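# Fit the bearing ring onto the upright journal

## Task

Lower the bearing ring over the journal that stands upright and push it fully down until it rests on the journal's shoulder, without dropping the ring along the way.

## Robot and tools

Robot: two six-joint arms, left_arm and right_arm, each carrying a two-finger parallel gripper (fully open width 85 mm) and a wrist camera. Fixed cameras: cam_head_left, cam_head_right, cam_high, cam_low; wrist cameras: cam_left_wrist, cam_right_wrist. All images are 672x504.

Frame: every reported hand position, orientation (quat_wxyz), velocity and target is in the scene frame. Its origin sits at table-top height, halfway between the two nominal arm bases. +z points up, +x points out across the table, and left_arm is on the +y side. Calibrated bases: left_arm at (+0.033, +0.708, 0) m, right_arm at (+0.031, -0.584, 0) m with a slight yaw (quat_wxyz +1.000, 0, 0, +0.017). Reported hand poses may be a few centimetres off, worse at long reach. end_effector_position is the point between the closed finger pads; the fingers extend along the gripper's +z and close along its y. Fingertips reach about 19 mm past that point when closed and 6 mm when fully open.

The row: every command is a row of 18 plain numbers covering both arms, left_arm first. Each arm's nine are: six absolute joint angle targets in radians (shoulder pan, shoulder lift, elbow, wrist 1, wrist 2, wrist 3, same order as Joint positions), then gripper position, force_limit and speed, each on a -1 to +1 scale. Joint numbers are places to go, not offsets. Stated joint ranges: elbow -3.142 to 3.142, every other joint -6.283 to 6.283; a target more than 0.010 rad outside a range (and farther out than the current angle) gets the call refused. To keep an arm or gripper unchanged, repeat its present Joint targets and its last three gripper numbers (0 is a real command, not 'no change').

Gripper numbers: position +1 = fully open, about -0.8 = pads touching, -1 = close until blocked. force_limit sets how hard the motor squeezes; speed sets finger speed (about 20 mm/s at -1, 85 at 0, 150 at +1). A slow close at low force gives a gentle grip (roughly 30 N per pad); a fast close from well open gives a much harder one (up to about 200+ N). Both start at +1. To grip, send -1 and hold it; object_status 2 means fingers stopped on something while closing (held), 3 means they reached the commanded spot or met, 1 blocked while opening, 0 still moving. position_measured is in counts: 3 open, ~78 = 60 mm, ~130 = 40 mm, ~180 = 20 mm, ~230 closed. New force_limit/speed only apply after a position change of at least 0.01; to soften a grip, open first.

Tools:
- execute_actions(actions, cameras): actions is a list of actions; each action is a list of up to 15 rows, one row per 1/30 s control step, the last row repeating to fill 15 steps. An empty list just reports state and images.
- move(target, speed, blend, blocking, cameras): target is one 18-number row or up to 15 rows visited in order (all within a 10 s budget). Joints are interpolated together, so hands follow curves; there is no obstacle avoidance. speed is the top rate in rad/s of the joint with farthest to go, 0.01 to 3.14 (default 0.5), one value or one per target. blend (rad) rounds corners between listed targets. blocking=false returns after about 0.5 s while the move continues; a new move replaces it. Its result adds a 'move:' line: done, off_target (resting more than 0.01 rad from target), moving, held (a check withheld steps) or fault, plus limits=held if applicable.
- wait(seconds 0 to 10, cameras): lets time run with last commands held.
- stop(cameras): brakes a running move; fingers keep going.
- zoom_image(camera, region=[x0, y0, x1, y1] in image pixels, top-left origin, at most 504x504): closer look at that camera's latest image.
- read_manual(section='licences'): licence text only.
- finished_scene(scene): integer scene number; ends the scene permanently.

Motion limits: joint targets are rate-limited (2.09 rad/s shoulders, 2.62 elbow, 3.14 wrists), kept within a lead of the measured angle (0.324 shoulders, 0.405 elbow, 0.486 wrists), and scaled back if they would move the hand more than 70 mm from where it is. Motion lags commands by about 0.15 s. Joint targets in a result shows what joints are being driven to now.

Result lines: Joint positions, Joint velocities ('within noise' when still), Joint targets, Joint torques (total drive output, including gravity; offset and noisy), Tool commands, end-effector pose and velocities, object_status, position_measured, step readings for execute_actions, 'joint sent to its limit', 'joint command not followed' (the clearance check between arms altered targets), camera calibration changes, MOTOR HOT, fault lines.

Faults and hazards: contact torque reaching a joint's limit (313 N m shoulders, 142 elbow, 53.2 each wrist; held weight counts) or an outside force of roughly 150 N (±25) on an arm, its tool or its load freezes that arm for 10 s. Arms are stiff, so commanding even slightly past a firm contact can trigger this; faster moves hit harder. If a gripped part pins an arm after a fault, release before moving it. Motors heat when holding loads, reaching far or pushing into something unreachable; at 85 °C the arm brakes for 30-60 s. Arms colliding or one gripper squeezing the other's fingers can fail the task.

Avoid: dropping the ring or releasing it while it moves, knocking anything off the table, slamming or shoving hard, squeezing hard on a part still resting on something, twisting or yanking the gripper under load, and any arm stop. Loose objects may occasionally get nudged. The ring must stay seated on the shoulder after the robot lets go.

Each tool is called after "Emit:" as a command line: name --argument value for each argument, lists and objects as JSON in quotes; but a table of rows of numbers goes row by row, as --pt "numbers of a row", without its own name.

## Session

Emit:
execute_actions --actions '[]'

Emit:
zoom_image --camera "cam_low" --region '[180, 130, 430, 230]'

Scene clock: 0.00 s.
left_arm: end_effector_position=(+1.0341, +0.2534, +0.3287) position_measured=3 object_status=3 end_effector_quat_wxyz=(-0.235, +0.112, +0.963, -0.066) | right_arm: end_effector_position=(+0.3446, -0.3094, +0.1802) position_measured=3 object_status=3 end_effector_quat_wxyz=(-0.029, +0.837, -0.541, +0.083)
Joint positions: left_arm=[2.629 -0.532 0.332 -0.973 -1.87 -0.221] | right_arm=[3.459 -1.969 2.571 -2.32 -1.669 -1.65]
Joint velocities: within noise
Joint torques (N m): no reading
Motor temperatures (°C): left_arm=[20 24 19 26 24 32] | right_arm=[25 21 21 23 23 24]
Joint targets: left_arm=[2.629 -0.532 0.332 -0.973 -1.870 -0.221] | right_arm=[3.459 -1.969 2.571 -2.320 -1.669 -1.650]
Tool commands: left_gripper/position=+1.0 left_gripper/force_limit=+1.0 left_gripper/speed=+1.0 right_gripper/position=+1.0 right_gripper/force_limit=+1.0 right_gripper/speed=+1.0
camera_calibration:
cam_left_wrist: T_world_to_cam=[[0.0659071, 0.986134, -0.152302, -0.26018], [0.978255, -0.0939388, -0.184911, -0.902546], [-0.196654, -0.136803, -0.970882, 0.689031], [0, 0, 0, 1]] pos_world=[1.03557, 0.26605, 0.462451]
cam_right_wrist: T_world_to_cam=[[-0.936041, -0.327076, -0.129804, 0.266702], [-0.35148, 0.886844, 0.299948, 0.351078], [0.0170101, 0.326387, -0.945083, 0.391921], [0, 0, 0, 1]] pos_world=[0.366374, -0.352038, 0.299711]

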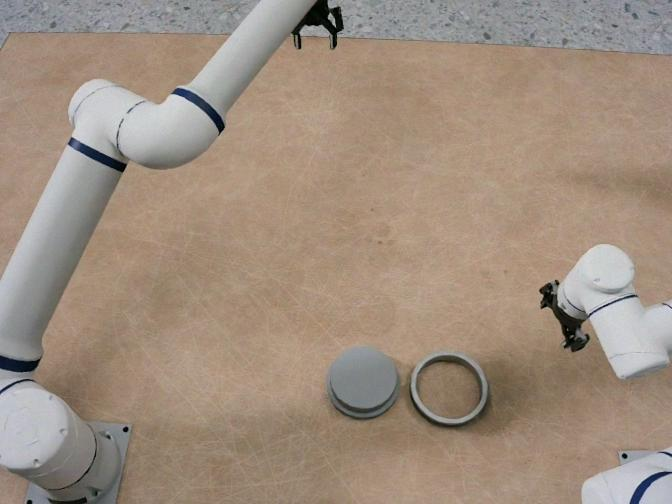

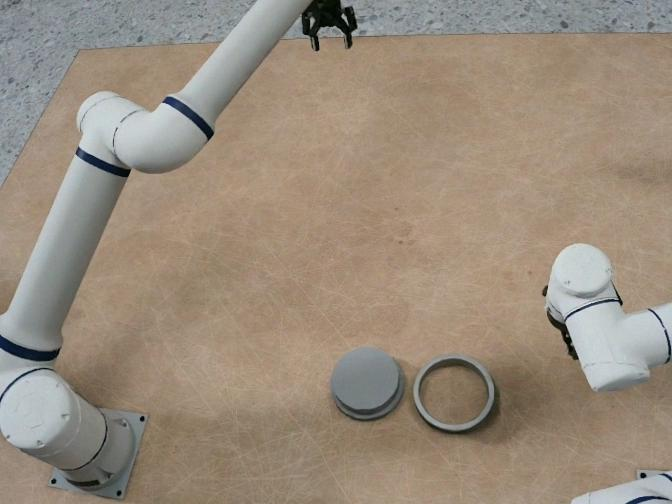

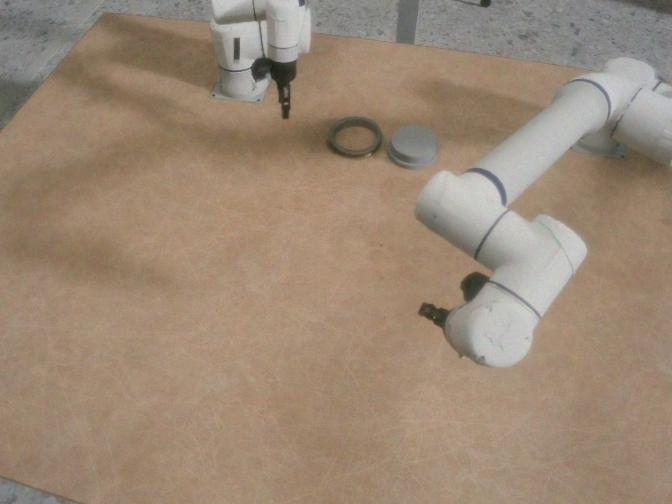

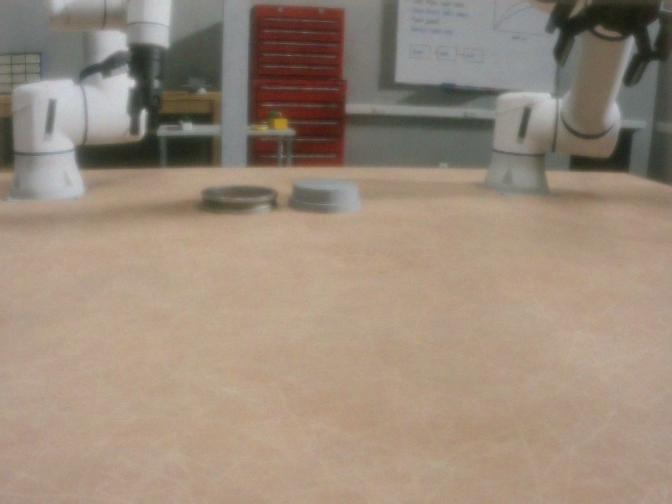

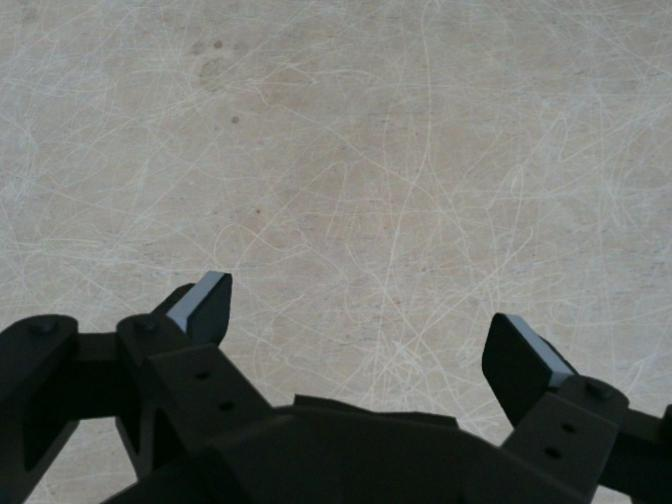

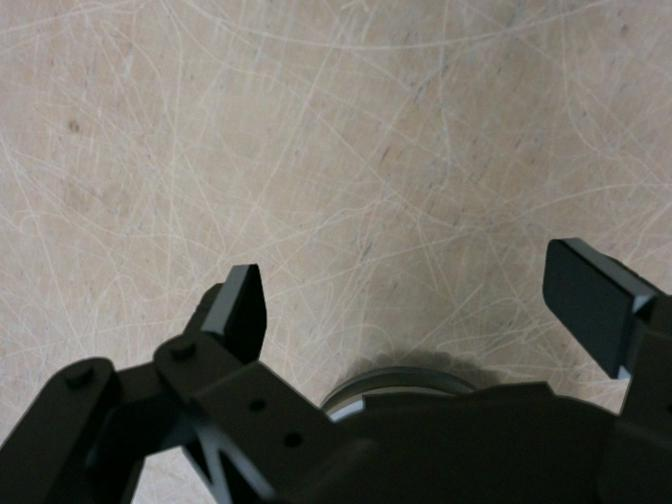

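Scaled by 2.016 from the camera's 672x504 image, which has a finer 960x720 frame.

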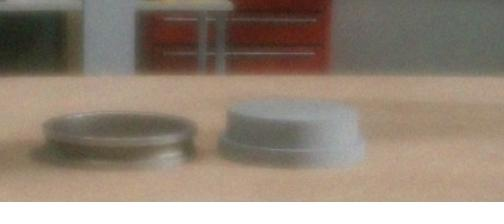

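Emit:
zoom_image --camera "cam_head_left" --region '[320, 330, 410, 420]'

Emit:
zoom_image --camera "cam_head_left" --region '[410, 340, 500, 430]'

Emit:
zoom_image --camera "cam_head_right" --region '[310, 320, 510, 440]'

Scaled by 5.600 from the camera's 672x504 image, which has a finer 960x720 frame.

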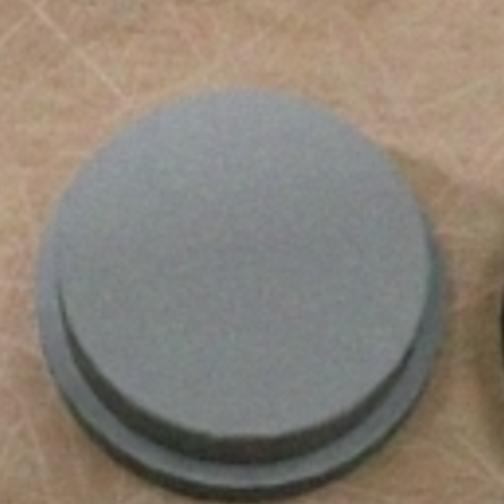

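Scaled by 5.600 from the camera's 672x504 image, which has a finer 960x720 frame.

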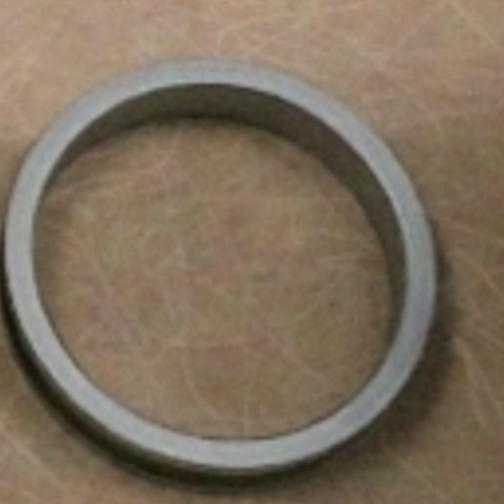

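Scaled by 2.520 from the camera's 672x504 image, which has a finer 960x720 frame.

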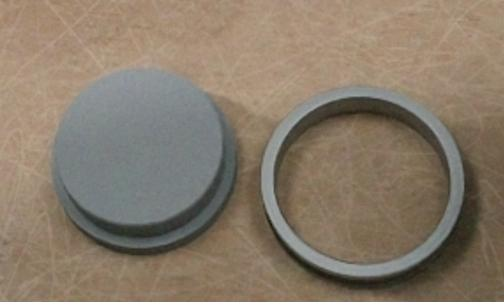

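Emit:
move --pt "1.5327 -1.7242 2.0322 -1.8788 -1.571 -0.0381 1 1 -1 3.7904 -1.5162 2.3384 -2.3930 -1.571 -0.888 1 1 -1" --pt "1.5327 -1.1159 1.8624 -2.3173 -1.571 -0.0381 1 1 -1 3.7904 -1.4626 2.3608 -2.4690 -1.571 -0.888 1 1 -1" --speed '[0.8,0.4]' --cameras '["cam_left_wrist","cam_right_wrist"]'

Scene clock: 10.90 s.
left_arm: end_effector_position=(+0.1788, -0.1054, +0.0802) position_measured=3 object_status=3 end_effector_quat_wxyz=(+0.000, +0.707, +0.707, +0.000) | right_arm: end_effector_position=(+0.3382, -0.1061, +0.0801) position_measured=3 object_status=3 end_effector_quat_wxyz=(+0.000, +0.707, -0.707, +0.000)
Joint positions: left_arm=[1.533 -1.116 1.862 -2.317 -1.571 -0.038] | right_arm=[3.79 -1.463 2.361 -2.469 -1.571 -0.888]
Joint velocities: within noise
Joint torques (N m): left_arm=[-11.23 -88.92 -51.22 -8.37 1.9 3.92] | right_arm=[14.88 -28.06 -40.77 -8.05 1.83 2.47]
Motor temperatures (°C): left_arm=[20 24 19 26 24 32] | right_arm=[25 21 21 23 23 24]
Joint targets: left_arm=[1.533 -1.116 1.862 -2.317 -1.571 -0.038] | right_arm=[3.790 -1.463 2.361 -2.469 -1.571 -0.888]
move: done
camera_calibration:
cam_left_wrist: T_world_to_cam=[[0.992422, 0.119345, -0.0292541, -0.154743], [0.122712, -0.950185, 0.286513, -0.120723], [0.00639712, -0.287932, -0.95763, 0.177144], [0, 0, 0, 1]] pos_world=[0.167252, -0.0452359, 0.1997]
cam_right_wrist: T_world_to_cam=[[-0.995531, 0.0928306, 0.017332, 0.367125], [0.0921682, 0.915162, 0.392407, 0.0440862], [0.0205658, 0.392251, -0.919628, 0.234787], [0, 0, 0, 1]] pos_world=[0.356592, -0.166522, 0.192254]
Images, in order (width x height): cam_left_wrist 672x504, cam_right_wrist 672x504.

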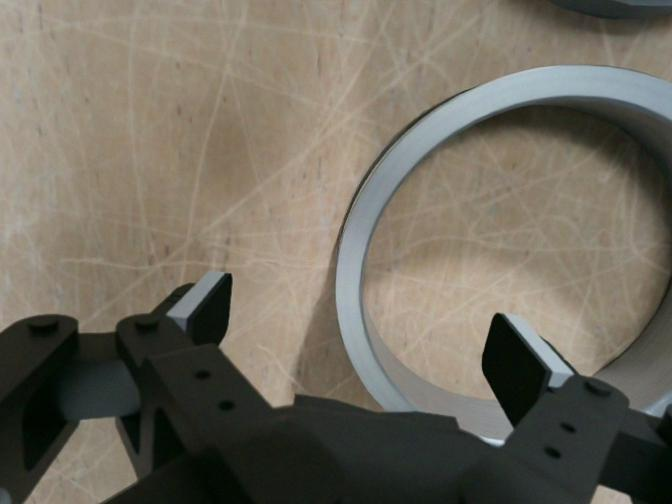

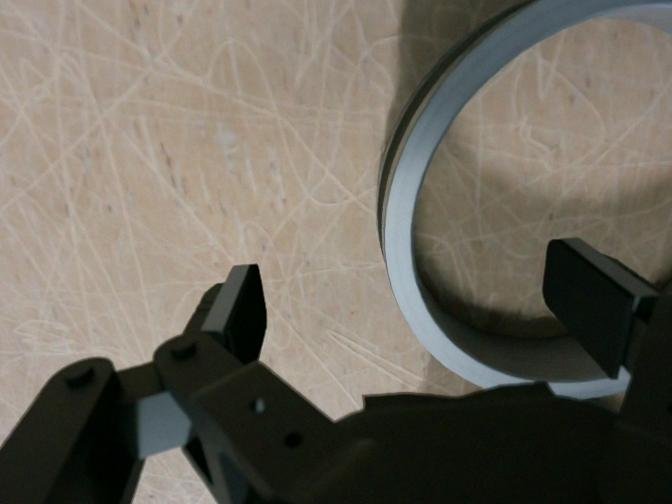

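Emit:
move --pt "1.5288 -1.1166 1.8636 -2.3178 -1.571 -0.0420 1 1 -1 3.7942 -1.4654 2.3640 -2.4694 -1.571 -0.8842 1 1 -1" --pt "1.5288 -1.0761 1.8785 -2.3732 -1.571 -0.0420 1 1 -1 3.7942 -1.4009 2.3844 -2.5543 -1.571 -0.8842 1 1 -1" --pt "1.5288 -1.0761 1.8785 -2.3732 -1.571 -0.0420 1 1 -1 3.7942 -1.4009 2.3844 -2.5543 -1.571 -0.8842 -1 1 -1" --speed 0.2 --cameras '["cam_left_wrist","cam_right_wrist","cam_low"]'

Emit:
zoom_image --camera "cam_low" --region '[180, 130, 300, 220]'

Scene clock: 18.83 s.
left_arm: end_effector_position=(+0.1757, -0.1055, +0.0460) position_measured=3 object_status=3 end_effector_quat_wxyz=(+0.000, +0.707, +0.707, +0.000) | right_arm: end_effector_position=(+0.3350, -0.1060, +0.0462) position_measured=207 object_status=0 end_effector_quat_wxyz=(+0.000, +0.707, -0.707, +0.000)
Joint positions: left_arm=[1.529 -1.076 1.879 -2.373 -1.571 -0.042] | right_arm=[3.794 -1.401 2.384 -2.554 -1.571 -0.884]
Joint velocities: within noise
Joint torques (N m): left_arm=[-17.04 -92.78 -33.38 -6.2 1.38 -3.1] | right_arm=[10.52 -28.64 -44.93 -4.46 0.8 1.77]
Motor temperatures (°C): left_arm=[20 24 19 26 24 32] | right_arm=[25 21 21 23 23 24]
Joint targets: left_arm=[1.529 -1.076 1.879 -2.373 -1.571 -0.042] | right_arm=[3.794 -1.401 2.384 -2.554 -1.571 -0.884]
move: done
camera_calibration:
cam_left_wrist: T_world_to_cam=[[0.992421, 0.119373, -0.0291588, -0.15258], [0.122711, -0.950182, 0.286525, -0.110562], [0.0064971, -0.287932, -0.957629, 0.144493], [0, 0, 0, 1]] pos_world=[0.164052, -0.0452359, 0.1656]
cam_right_wrist: T_world_to_cam=[[-0.995531, 0.0928301, 0.0173318, 0.364519], [0.0921676, 0.915162, 0.392407, 0.0576316], [0.0205658, 0.392251, -0.919628, 0.203546], [0, 0, 0, 1]] pos_world=[0.353392, -0.166422, 0.158254]
Images, in order (width x height): cam_low 672x504, cam_left_wrist 672x504, cam_right_wrist 672x504.

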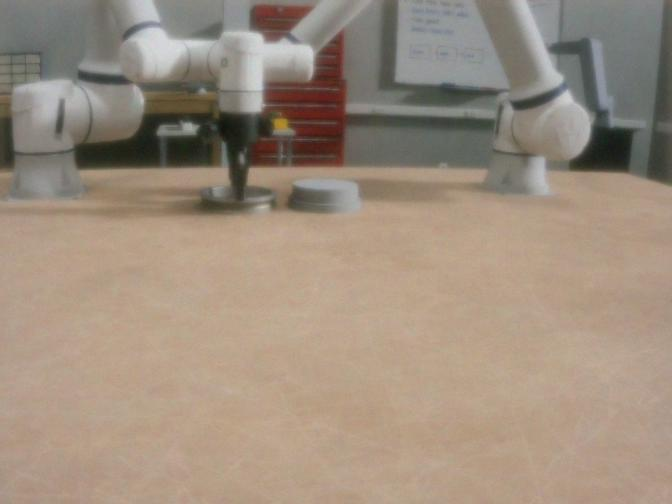

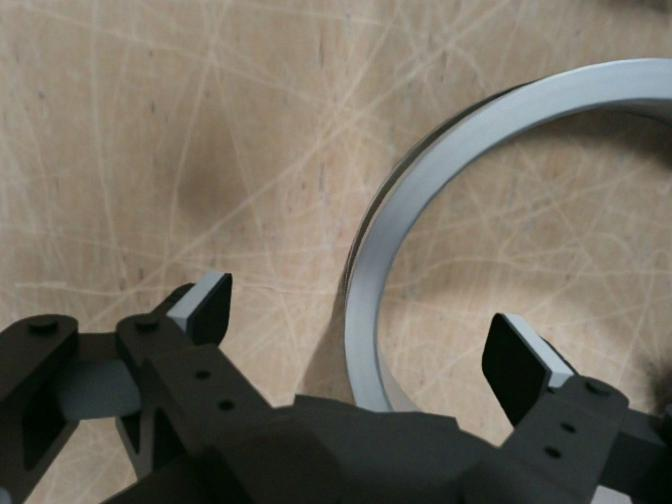

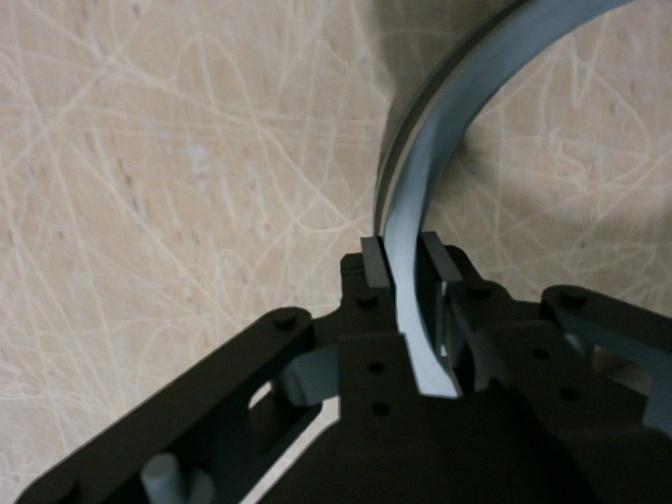

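Scaled by 4.200 from the camera's 672x504 image, which has a finer 960x720 frame.

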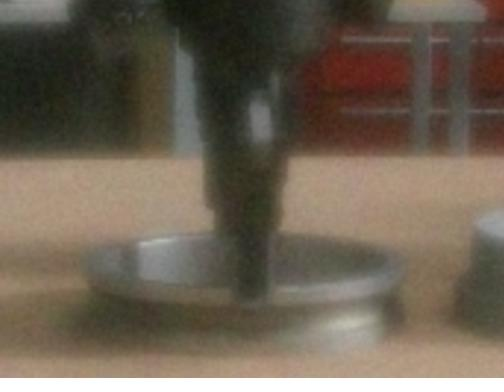

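Emit:
move --target '[1.5288,-1.0761,1.8785,-2.3732,-1.571,-0.0420,-1,1,-1,3.7942,-1.4009,2.3844,-2.5543,-1.571,-0.8842,-1,1,-1]' --cameras '[]'

Scene clock: 23.87 s.
left_arm: end_effector_position=(+0.1757, -0.1055, +0.0460) position_measured=207 object_status=0 end_effector_quat_wxyz=(+0.000, +0.707, +0.707, +0.000) | right_arm: end_effector_position=(+0.3350, -0.1060, +0.0461) position_measured=207 object_status=2 end_effector_quat_wxyz=(+0.000, +0.707, -0.707, +0.000)
Joint positions: left_arm=[1.529 -1.076 1.879 -2.373 -1.571 -0.042] | right_arm=[3.794 -1.401 2.384 -2.554 -1.571 -0.884]
Joint velocities: within noise
Joint torques (N m): left_arm=[-14.76 -94.57 -40.82 -4.31 -9.24 -2.81] | right_arm=[6.51 -31.22 -54.44 -10.1 -3.8 -0.38]
Motor temperatures (°C): left_arm=[20 24 19 26 24 32] | right_arm=[25 21 21 23 23 24]
Joint targets: left_arm=[1.529 -1.076 1.879 -2.373 -1.571 -0.042] | right_arm=[3.794 -1.401 2.384 -2.554 -1.571 -0.884]
move: done
No camera images: "cameras" was empty.

Emit:
move --pt "1.5288 -1.1166 1.8636 -2.3178 -1.571 -0.0420 -1 1 -1 3.7942 -1.4654 2.3640 -2.4694 -1.571 -0.8842 -1 1 -1" --pt "1.5288 -1.1513 1.8470 -2.2665 -1.571 -0.0420 -1 1 -1 3.7942 -1.5190 2.3416 -2.3934 -1.571 -0.8842 -1 1 -1" --pt "1.5286 -1.2156 1.9459 -2.3011 -1.571 -0.0422 -1 1 -1 3.8584 -1.4510 2.2644 -2.3842 -1.571 -0.8200 -1 1 -1" --speed '[0.05,0.06,0.06]' --cameras '["cam_low"]'

Emit:
move --pt "1.5283 -1.2807 2.0411 -2.3312 -1.571 -0.0425 -1 1 -1 3.9142 -1.3858 2.1837 -2.3687 -1.571 -0.7642 -1 1 -1" --pt "1.5280 -1.3470 2.1329 -2.3567 -1.571 -0.0428 -1 1 -1 3.9632 -1.3224 2.0994 -2.3478 -1.571 -0.7152 -1 1 -1" --pt "1.5277 -1.4158 2.2214 -2.3764 -1.571 -0.0431 -1 1 -1 4.0066 -1.2599 2.0114 -2.3223 -1.571 -0.6718 -1 1 -1" --speed 0.06

Emit:
zoom_image --camera "cam_left_wrist" --region '[322, 40, 672, 440]'

Emit:
zoom_image --camera "cam_high" --region '[380, 112, 444, 176]'

Emit:
zoom_image --camera "cam_low" --region '[275, 150, 375, 220]'

Scene clock: 34.90 s.
left_arm: end_effector_position=(+0.1776, -0.0561, +0.1110) position_measured=207 object_status=2 end_effector_quat_wxyz=(+0.000, +0.707, +0.707, +0.000) | right_arm: end_effector_position=(+0.3369, -0.0566, +0.1110) position_measured=207 object_status=2 end_effector_quat_wxyz=(+0.000, +0.707, -0.707, +0.000)
Joint positions: left_arm=[1.529 -1.215 1.946 -2.301 -1.571 -0.042] | right_arm=[3.858 -1.451 2.265 -2.384 -1.571 -0.82]
Joint velocities: within noise
Joint torques (N m): left_arm=[-33.79 -140.94 -35.02 -10.14 -5.68 -2.78] | right_arm=[6.12 -36.45 -81.72 -8.65 -3.95 2.56]
Motor temperatures (°C): left_arm=[20 24 19 26 24 32] | right_arm=[25 21 21 23 23 24]
Joint targets: left_arm=[1.529 -1.216 1.946 -2.301 -1.571 -0.042] | right_arm=[3.858 -1.451 2.264 -2.384 -1.571 -0.820]
move: done
Images, in order (width x height): cam_low 672x504.

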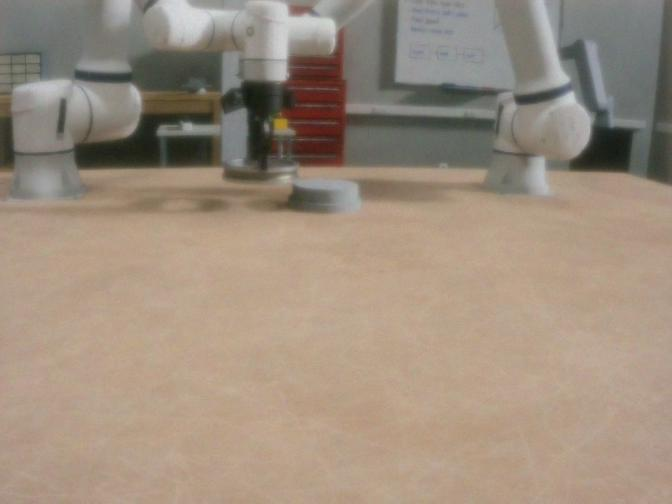

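Scene clock: 39.90 s.
left_arm: end_effector_position=(+0.1834, +0.0924, +0.1111) position_measured=207 object_status=2 end_effector_quat_wxyz=(+0.000, +0.707, +0.707, +0.000) | right_arm: end_effector_position=(+0.3426, +0.0919, +0.1110) position_measured=207 object_status=2 end_effector_quat_wxyz=(+0.000, +0.707, -0.707, +0.000)
Joint positions: left_arm=[1.528 -1.416 2.221 -2.376 -1.571 -0.043] | right_arm=[4.006 -1.26 2.012 -2.322 -1.571 -0.672]
Joint velocities: within noise
Joint torques (N m): left_arm=[-29.68 -109.31 -31.76 -10.07 -4.61 -2.86] | right_arm=[5.95 -49.72 -78.98 -6.72 -4.19 2.57]
Motor temperatures (°C): left_arm=[20 24 19 26 24 32] | right_arm=[25 21 21 23 23 24]
Joint targets: left_arm=[1.528 -1.416 2.221 -2.376 -1.571 -0.043] | right_arm=[4.007 -1.260 2.011 -2.322 -1.571 -0.672]
move: done
camera_calibration:
cam_left_wrist: T_world_to_cam=[[0.992422, 0.119345, -0.0292541, -0.182008], [0.122712, -0.950185, 0.286513, 0.0577774], [0.00639712, -0.287932, -0.95763, 0.263754], [0, 0, 0, 1]] pos_world=[0.171852, 0.152564, 0.2307]
cam_right_wrist: T_world_to_cam=[[-0.99553, 0.0928381, 0.0173353, 0.352588], [0.0921763, 0.915161, 0.392407, -0.14965], [0.0205658, 0.392251, -0.919628, 0.185447], [0, 0, 0, 1]] pos_world=[0.360993, 0.0314781, 0.223154]

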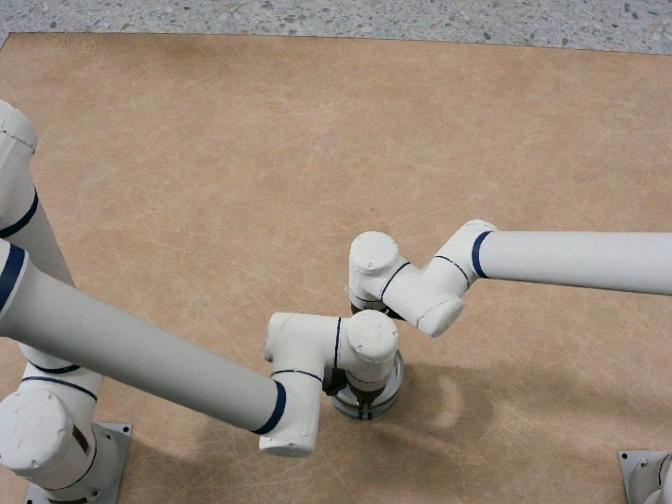

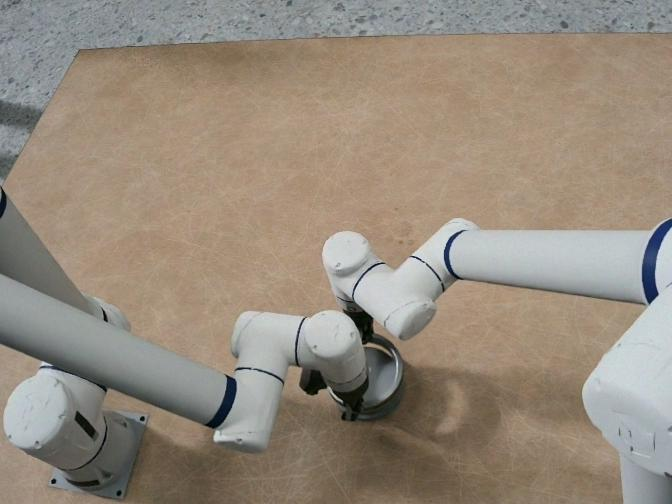

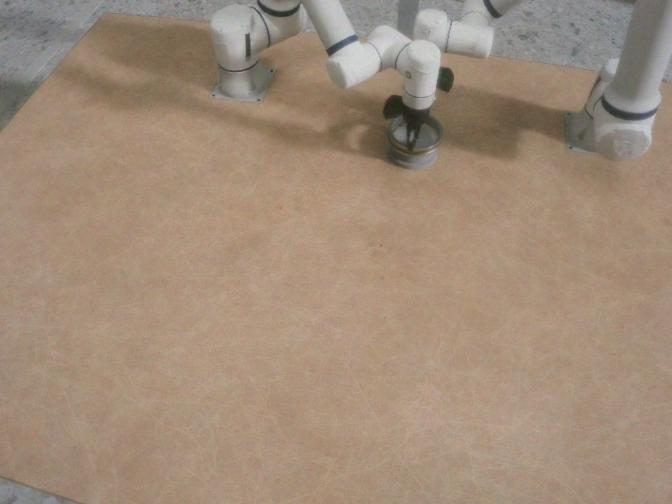

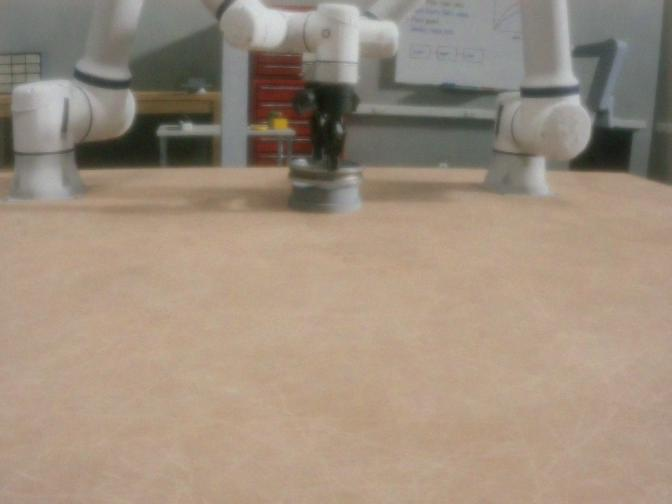

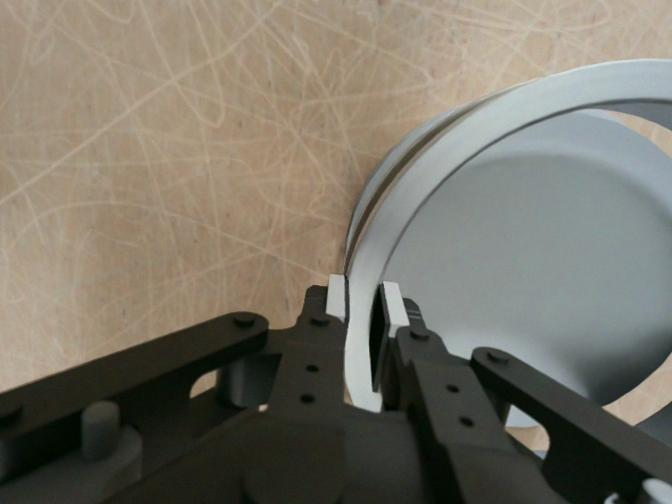

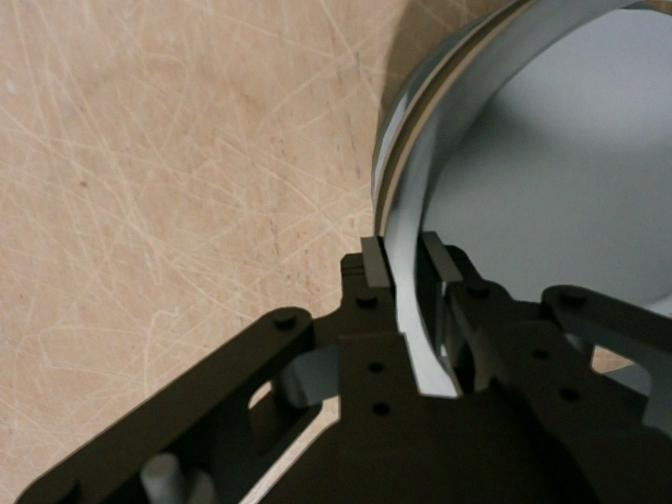

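Scaled by 1.260 from the camera's 672x504 image, which has a finer 960x720 frame.

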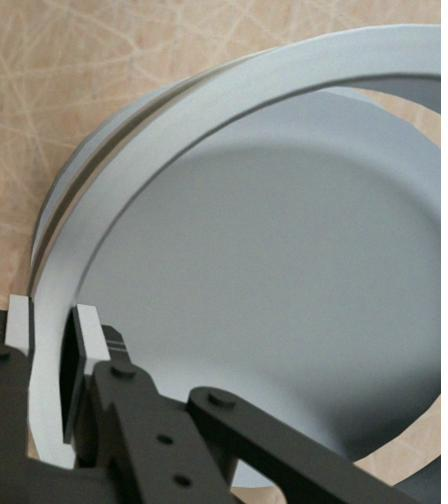

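Scaled by 7.875 from the camera's 672x504 image, which has a finer 960x720 frame.

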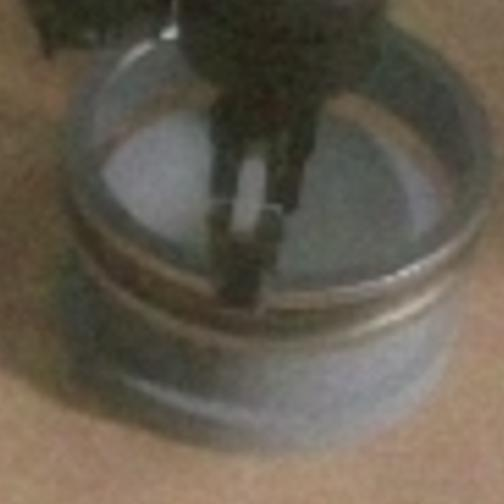

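Scaled by 5.040 from the camera's 672x504 image, which has a finer 960x720 frame.

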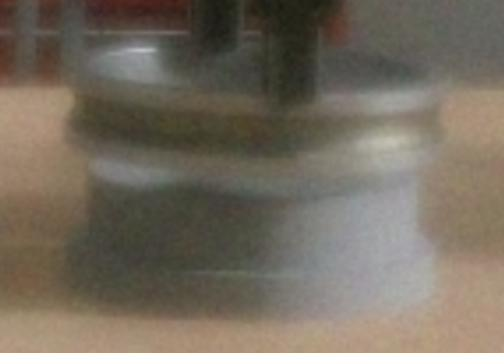

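Emit:
move --target '[1.5277,-1.3963,2.2303,-2.4048,-1.571,-0.0431,-1,1,-1,4.0066,-1.2438,2.0191,-2.3461,-1.571,-0.6718,-1,1,-1]' --speed 0.03 --cameras '["cam_low","cam_left_wrist","cam_right_wrist"]'

Emit:
zoom_image --camera "cam_left_wrist" --region '[472, 80, 672, 440]'

Emit:
zoom_image --camera "cam_left_wrist" --region '[572, 80, 672, 155]'

Emit:
zoom_image --camera "cam_right_wrist" --region '[572, 0, 672, 75]'

Emit:
zoom_image --camera "cam_left_wrist" --region '[572, 365, 672, 440]'

Emit:
zoom_image --camera "cam_low" --region '[275, 150, 375, 220]'

Scene clock: 44.77 s.
left_arm: end_effector_position=(+0.1835, +0.0925, +0.0982) position_measured=207 object_status=2 end_effector_quat_wxyz=(+0.000, +0.707, +0.707, +0.000) | right_arm: end_effector_position=(+0.3426, +0.0921, +0.0982) position_measured=207 object_status=2 end_effector_quat_wxyz=(+0.000, +0.707, -0.707, +0.000)
Joint positions: left_arm=[1.528 -1.397 2.23 -2.405 -1.571 -0.043] | right_arm=[4.007 -1.244 2.019 -2.346 -1.571 -0.672]
Joint velocities: within noise
Joint torques (N m): left_arm=[5.53 -55.62 -31.06 -10.47 -2.88 -2.84] | right_arm=[5.5 -54.82 -62.16 -12.42 -3.86 2.3]
Motor temperatures (°C): left_arm=[20 24 19 26 24 32] | right_arm=[25 21 21 23 23 24]
Joint targets: left_arm=[1.528 -1.396 2.230 -2.405 -1.571 -0.043] | right_arm=[4.007 -1.244 2.019 -2.346 -1.571 -0.672]
move: done
camera_calibration:
cam_left_wrist: T_world_to_cam=[[0.992422, 0.119345, -0.0292541, -0.182409], [0.122712, -0.950185, 0.286513, 0.0616634], [0.00639712, -0.287932, -0.95763, 0.251458], [0, 0, 0, 1]] pos_world=[0.171852, 0.152764, 0.2178]
cam_right_wrist: T_world_to_cam=[[-0.99553, 0.0928381, 0.0173353, 0.352801], [0.0921763, 0.915161, 0.392407, -0.144718], [0.0205658, 0.392251, -0.919628, 0.173637], [0, 0, 0, 1]] pos_world=[0.360993, 0.0315781, 0.210354]
Images, in order (width x height): cam_low 672x504, cam_left_wrist 672x504, cam_right_wrist 672x504.

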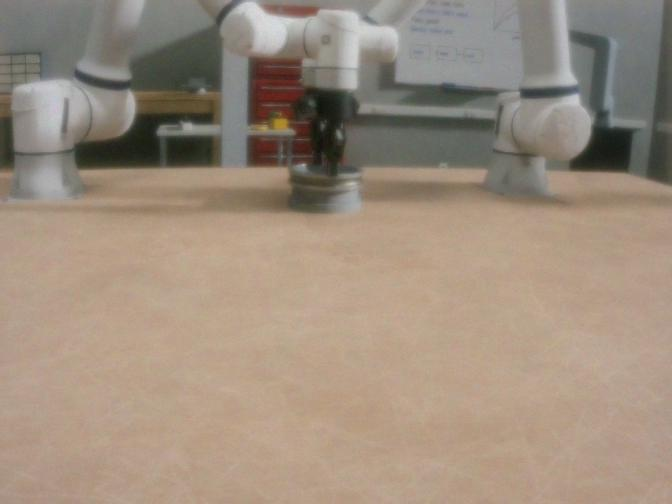

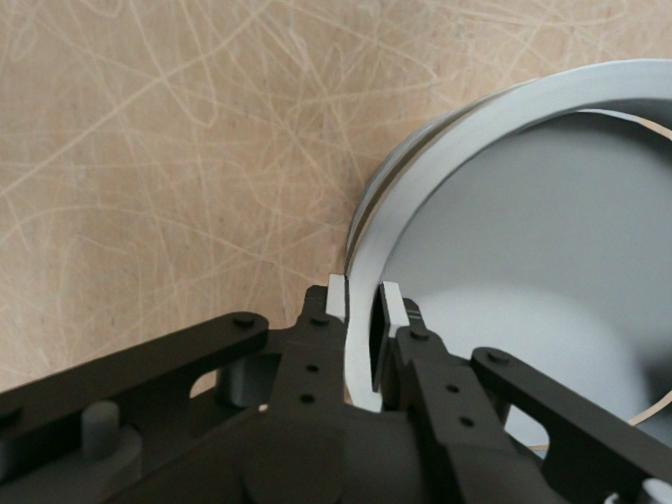

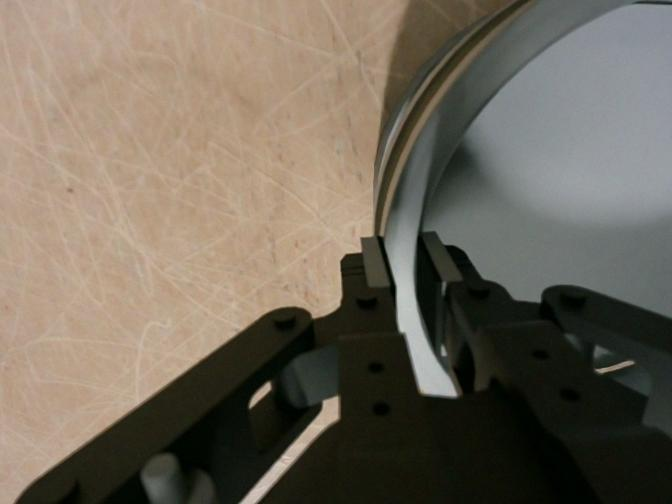

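Scaled by 1.400 from the camera's 672x504 image, which has a finer 960x720 frame.

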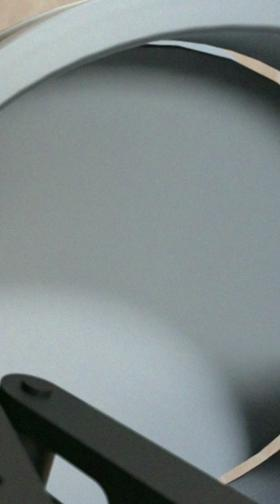

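Scaled by 5.040 from the camera's 672x504 image, which has a finer 960x720 frame.

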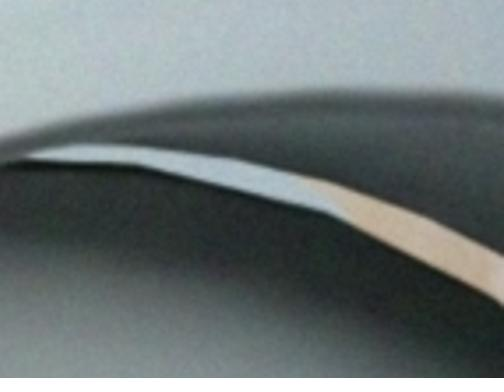

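Scaled by 5.040 from the camera's 672x504 image, which has a finer 960x720 frame.

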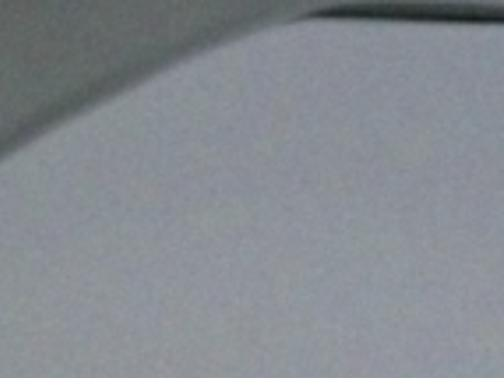

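Scaled by 5.040 from the camera's 672x504 image, which has a finer 960x720 frame.

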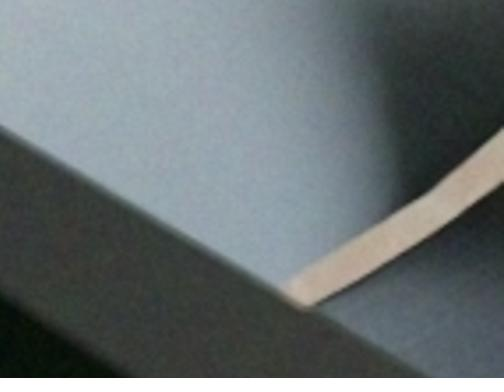

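Scaled by 5.040 from the camera's 672x504 image, which has a finer 960x720 frame.

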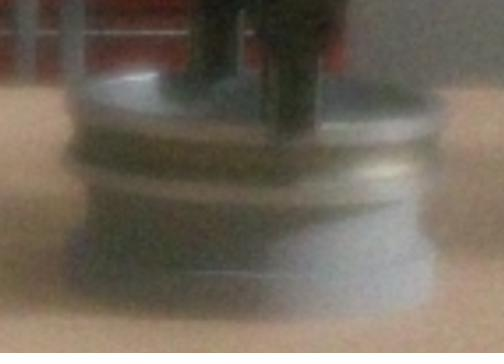

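Emit:
move --pt "1.5261 -1.3966 2.2307 -2.4049 -1.571 -0.0447 -1 1 -1 4.0077 -1.2443 2.0199 -2.3464 -1.571 -0.6707 -1 1 -1" --pt "1.5261 -1.3866 2.2349 -2.4191 -1.571 -0.0447 -1 1 -1 4.0077 -1.2360 2.0236 -2.3584 -1.571 -0.6707 -1 1 -1" --speed 0.01 --cameras '["cam_left_wrist","cam_right_wrist"]'

Emit:
zoom_image --camera "cam_left_wrist" --region '[572, 80, 672, 155]'

Emit:
zoom_image --camera "cam_right_wrist" --region '[572, 0, 672, 75]'

Emit:
zoom_image --camera "cam_left_wrist" --region '[572, 365, 672, 440]'

Emit:
zoom_image --camera "cam_right_wrist" --region '[572, 325, 672, 400]'

Scene clock: 50.40 s.
left_arm: end_effector_position=(+0.1825, +0.0925, +0.0917) position_measured=207 object_status=2 end_effector_quat_wxyz=(+0.000, +0.707, +0.707, +0.000) | right_arm: end_effector_position=(+0.3415, +0.0921, +0.0916) position_measured=207 object_status=2 end_effector_quat_wxyz=(+0.000, +0.707, -0.707, +0.000)
Joint positions: left_arm=[1.526 -1.387 2.235 -2.419 -1.571 -0.045] | right_arm=[4.008 -1.236 2.024 -2.358 -1.571 -0.671]
Joint velocities: within noise
Joint torques (N m): left_arm=[-20.88 -47.87 -25.09 -8.54 -2.9 -2.88] | right_arm=[-1.16 -52.22 -70.12 -14.61 -3.76 2.25]
Motor temperatures (°C): left_arm=[20 24 19 26 24 32] | right_arm=[25 21 21 23 23 24]
Joint targets: left_arm=[1.526 -1.387 2.235 -2.419 -1.571 -0.045] | right_arm=[4.008 -1.236 2.024 -2.358 -1.571 -0.671]
move: done
camera_calibration:
cam_left_wrist: T_world_to_cam=[[0.992422, 0.119345, -0.0292541, -0.18161], [0.122712, -0.950185, 0.286513, 0.0636771], [0.00639712, -0.287932, -0.95763, 0.245144], [0, 0, 0, 1]] pos_world=[0.170852, 0.152764, 0.2112]
cam_right_wrist: T_world_to_cam=[[-0.995531, 0.0928306, 0.017332, 0.351912], [0.0921682, 0.915162, 0.392407, -0.142125], [0.0205658, 0.392251, -0.919628, 0.167549], [0, 0, 0, 1]] pos_world=[0.359992, 0.0316781, 0.203754]
Images, in order (width x height): cam_left_wrist 672x504, cam_right_wrist 672x504.

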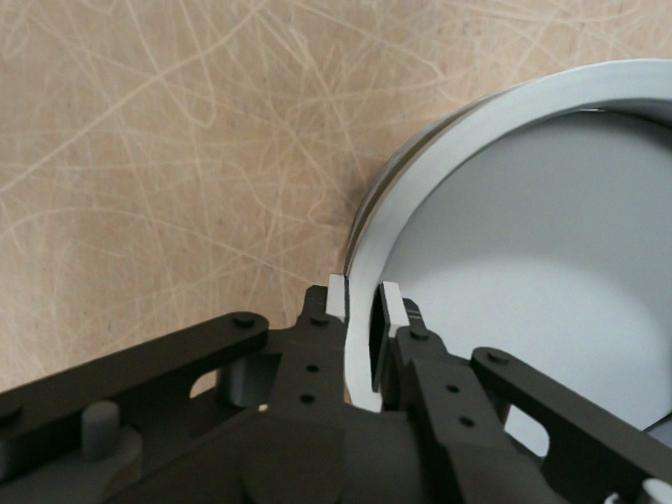

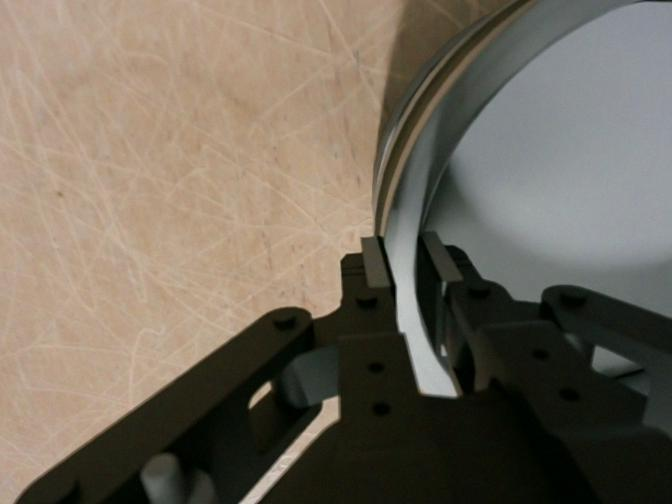

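Scaled by 5.040 from the camera's 672x504 image, which has a finer 960x720 frame.

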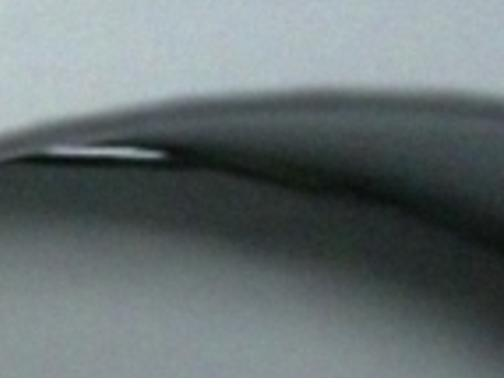

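Scaled by 5.040 from the camera's 672x504 image, which has a finer 960x720 frame.

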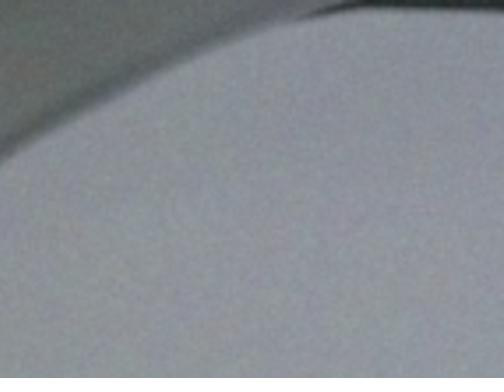

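Scaled by 5.040 from the camera's 672x504 image, which has a finer 960x720 frame.

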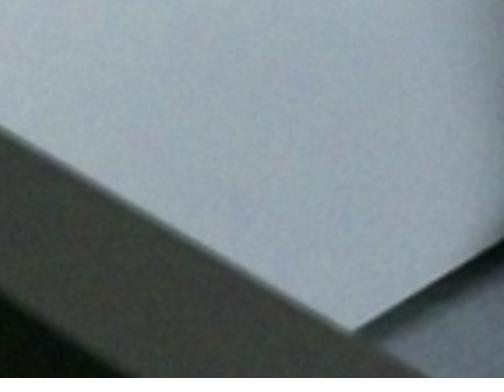

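Scaled by 5.040 from the camera's 672x504 image, which has a finer 960x720 frame.

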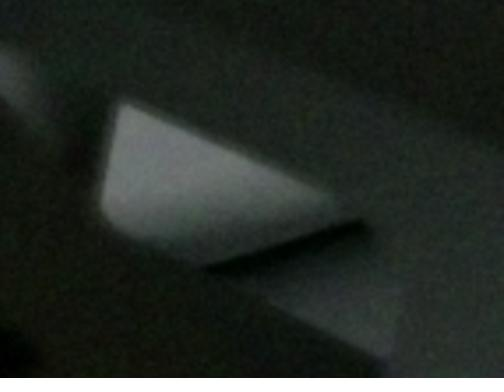

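Emit:
move --target '[1.5261,-1.3812,2.2372,-2.4268,-1.571,-0.0447,-1,1,-1,4.0077,-1.2315,2.0256,-2.3649,-1.571,-0.6707,-1,1,-1]' --speed 0.01 --cameras '[]'

Emit:
move --target '[1.5261,-1.3748,2.2397,-2.4357,-1.571,-0.0447,-1,1,-1,4.0077,-1.2264,2.0278,-2.3722,-1.571,-0.6707,-1,1,-1]' --speed 0.01 --cameras '["cam_low"]'

Emit:
zoom_image --camera "cam_low" --region '[275, 150, 375, 220]'

Scene clock: 52.40 s.
left_arm: end_effector_position=(+0.1825, +0.0926, +0.0882) position_measured=207 object_status=2 end_effector_quat_wxyz=(+0.000, +0.707, +0.707, +0.000) | right_arm: end_effector_position=(+0.3415, +0.0921, +0.0881) position_measured=207 object_status=2 end_effector_quat_wxyz=(+0.000, +0.707, -0.707, +0.000)
Joint positions: left_arm=[1.526 -1.381 2.237 -2.427 -1.571 -0.045] | right_arm=[4.008 -1.232 2.026 -2.365 -1.571 -0.671]
Joint velocities: within noise
Joint torques (N m): left_arm=[-0.05 -47.98 -23.83 -7.94 -2.85 -2.65] | right_arm=[-15.01 -55.2 -72.16 -15.29 -3.31 2.21]
Motor temperatures (°C): left_arm=[20 24 19 26 24 32] | right_arm=[25 21 21 23 23 24]
Joint targets: left_arm=[1.526 -1.381 2.237 -2.427 -1.571 -0.045] | right_arm=[4.008 -1.232 2.026 -2.365 -1.571 -0.671]
move: done
No camera images: "cameras" was empty.

Scene clock: 53.50 s.
left_arm: end_effector_position=(+0.1825, +0.0926, +0.0841) position_measured=207 object_status=2 end_effector_quat_wxyz=(+0.000, +0.707, +0.707, +0.000) | right_arm: end_effector_position=(+0.3415, +0.0920, +0.0841) position_measured=207 object_status=2 end_effector_quat_wxyz=(+0.000, +0.707, -0.707, +0.000)
Joint positions: left_arm=[1.526 -1.375 2.24 -2.436 -1.571 -0.045] | right_arm=[4.008 -1.227 2.028 -2.372 -1.571 -0.671]
Joint velocities: within noise
Joint torques (N m): left_arm=[11.32 -49.08 -22.57 -8.2 -2.89 -2.41] | right_arm=[-17.13 -56.04 -73.24 -15.93 -3.42 2.13]
Motor temperatures (°C): left_arm=[20 24 19 26 24 32] | right_arm=[25 21 21 23 23 24]
Joint targets: left_arm=[1.526 -1.375 2.240 -2.436 -1.571 -0.045] | right_arm=[4.008 -1.226 2.028 -2.372 -1.571 -0.671]
move: done
Images, in order (width x height): cam_low 672x504.

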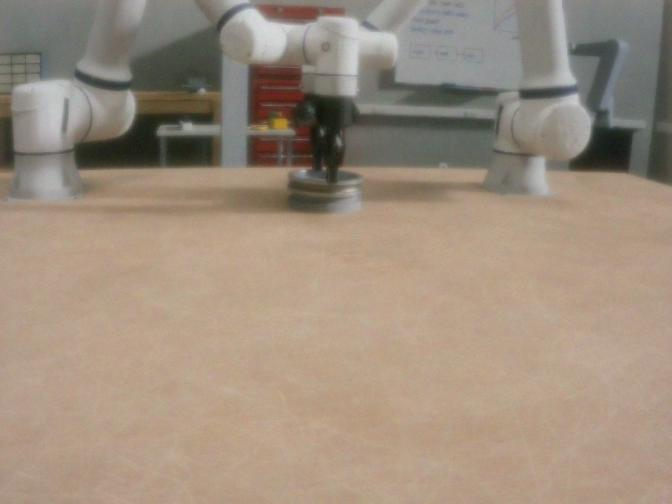

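Scaled by 5.040 from the camera's 672x504 image, which has a finer 960x720 frame.

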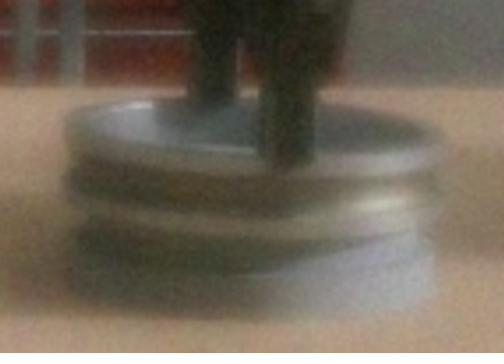

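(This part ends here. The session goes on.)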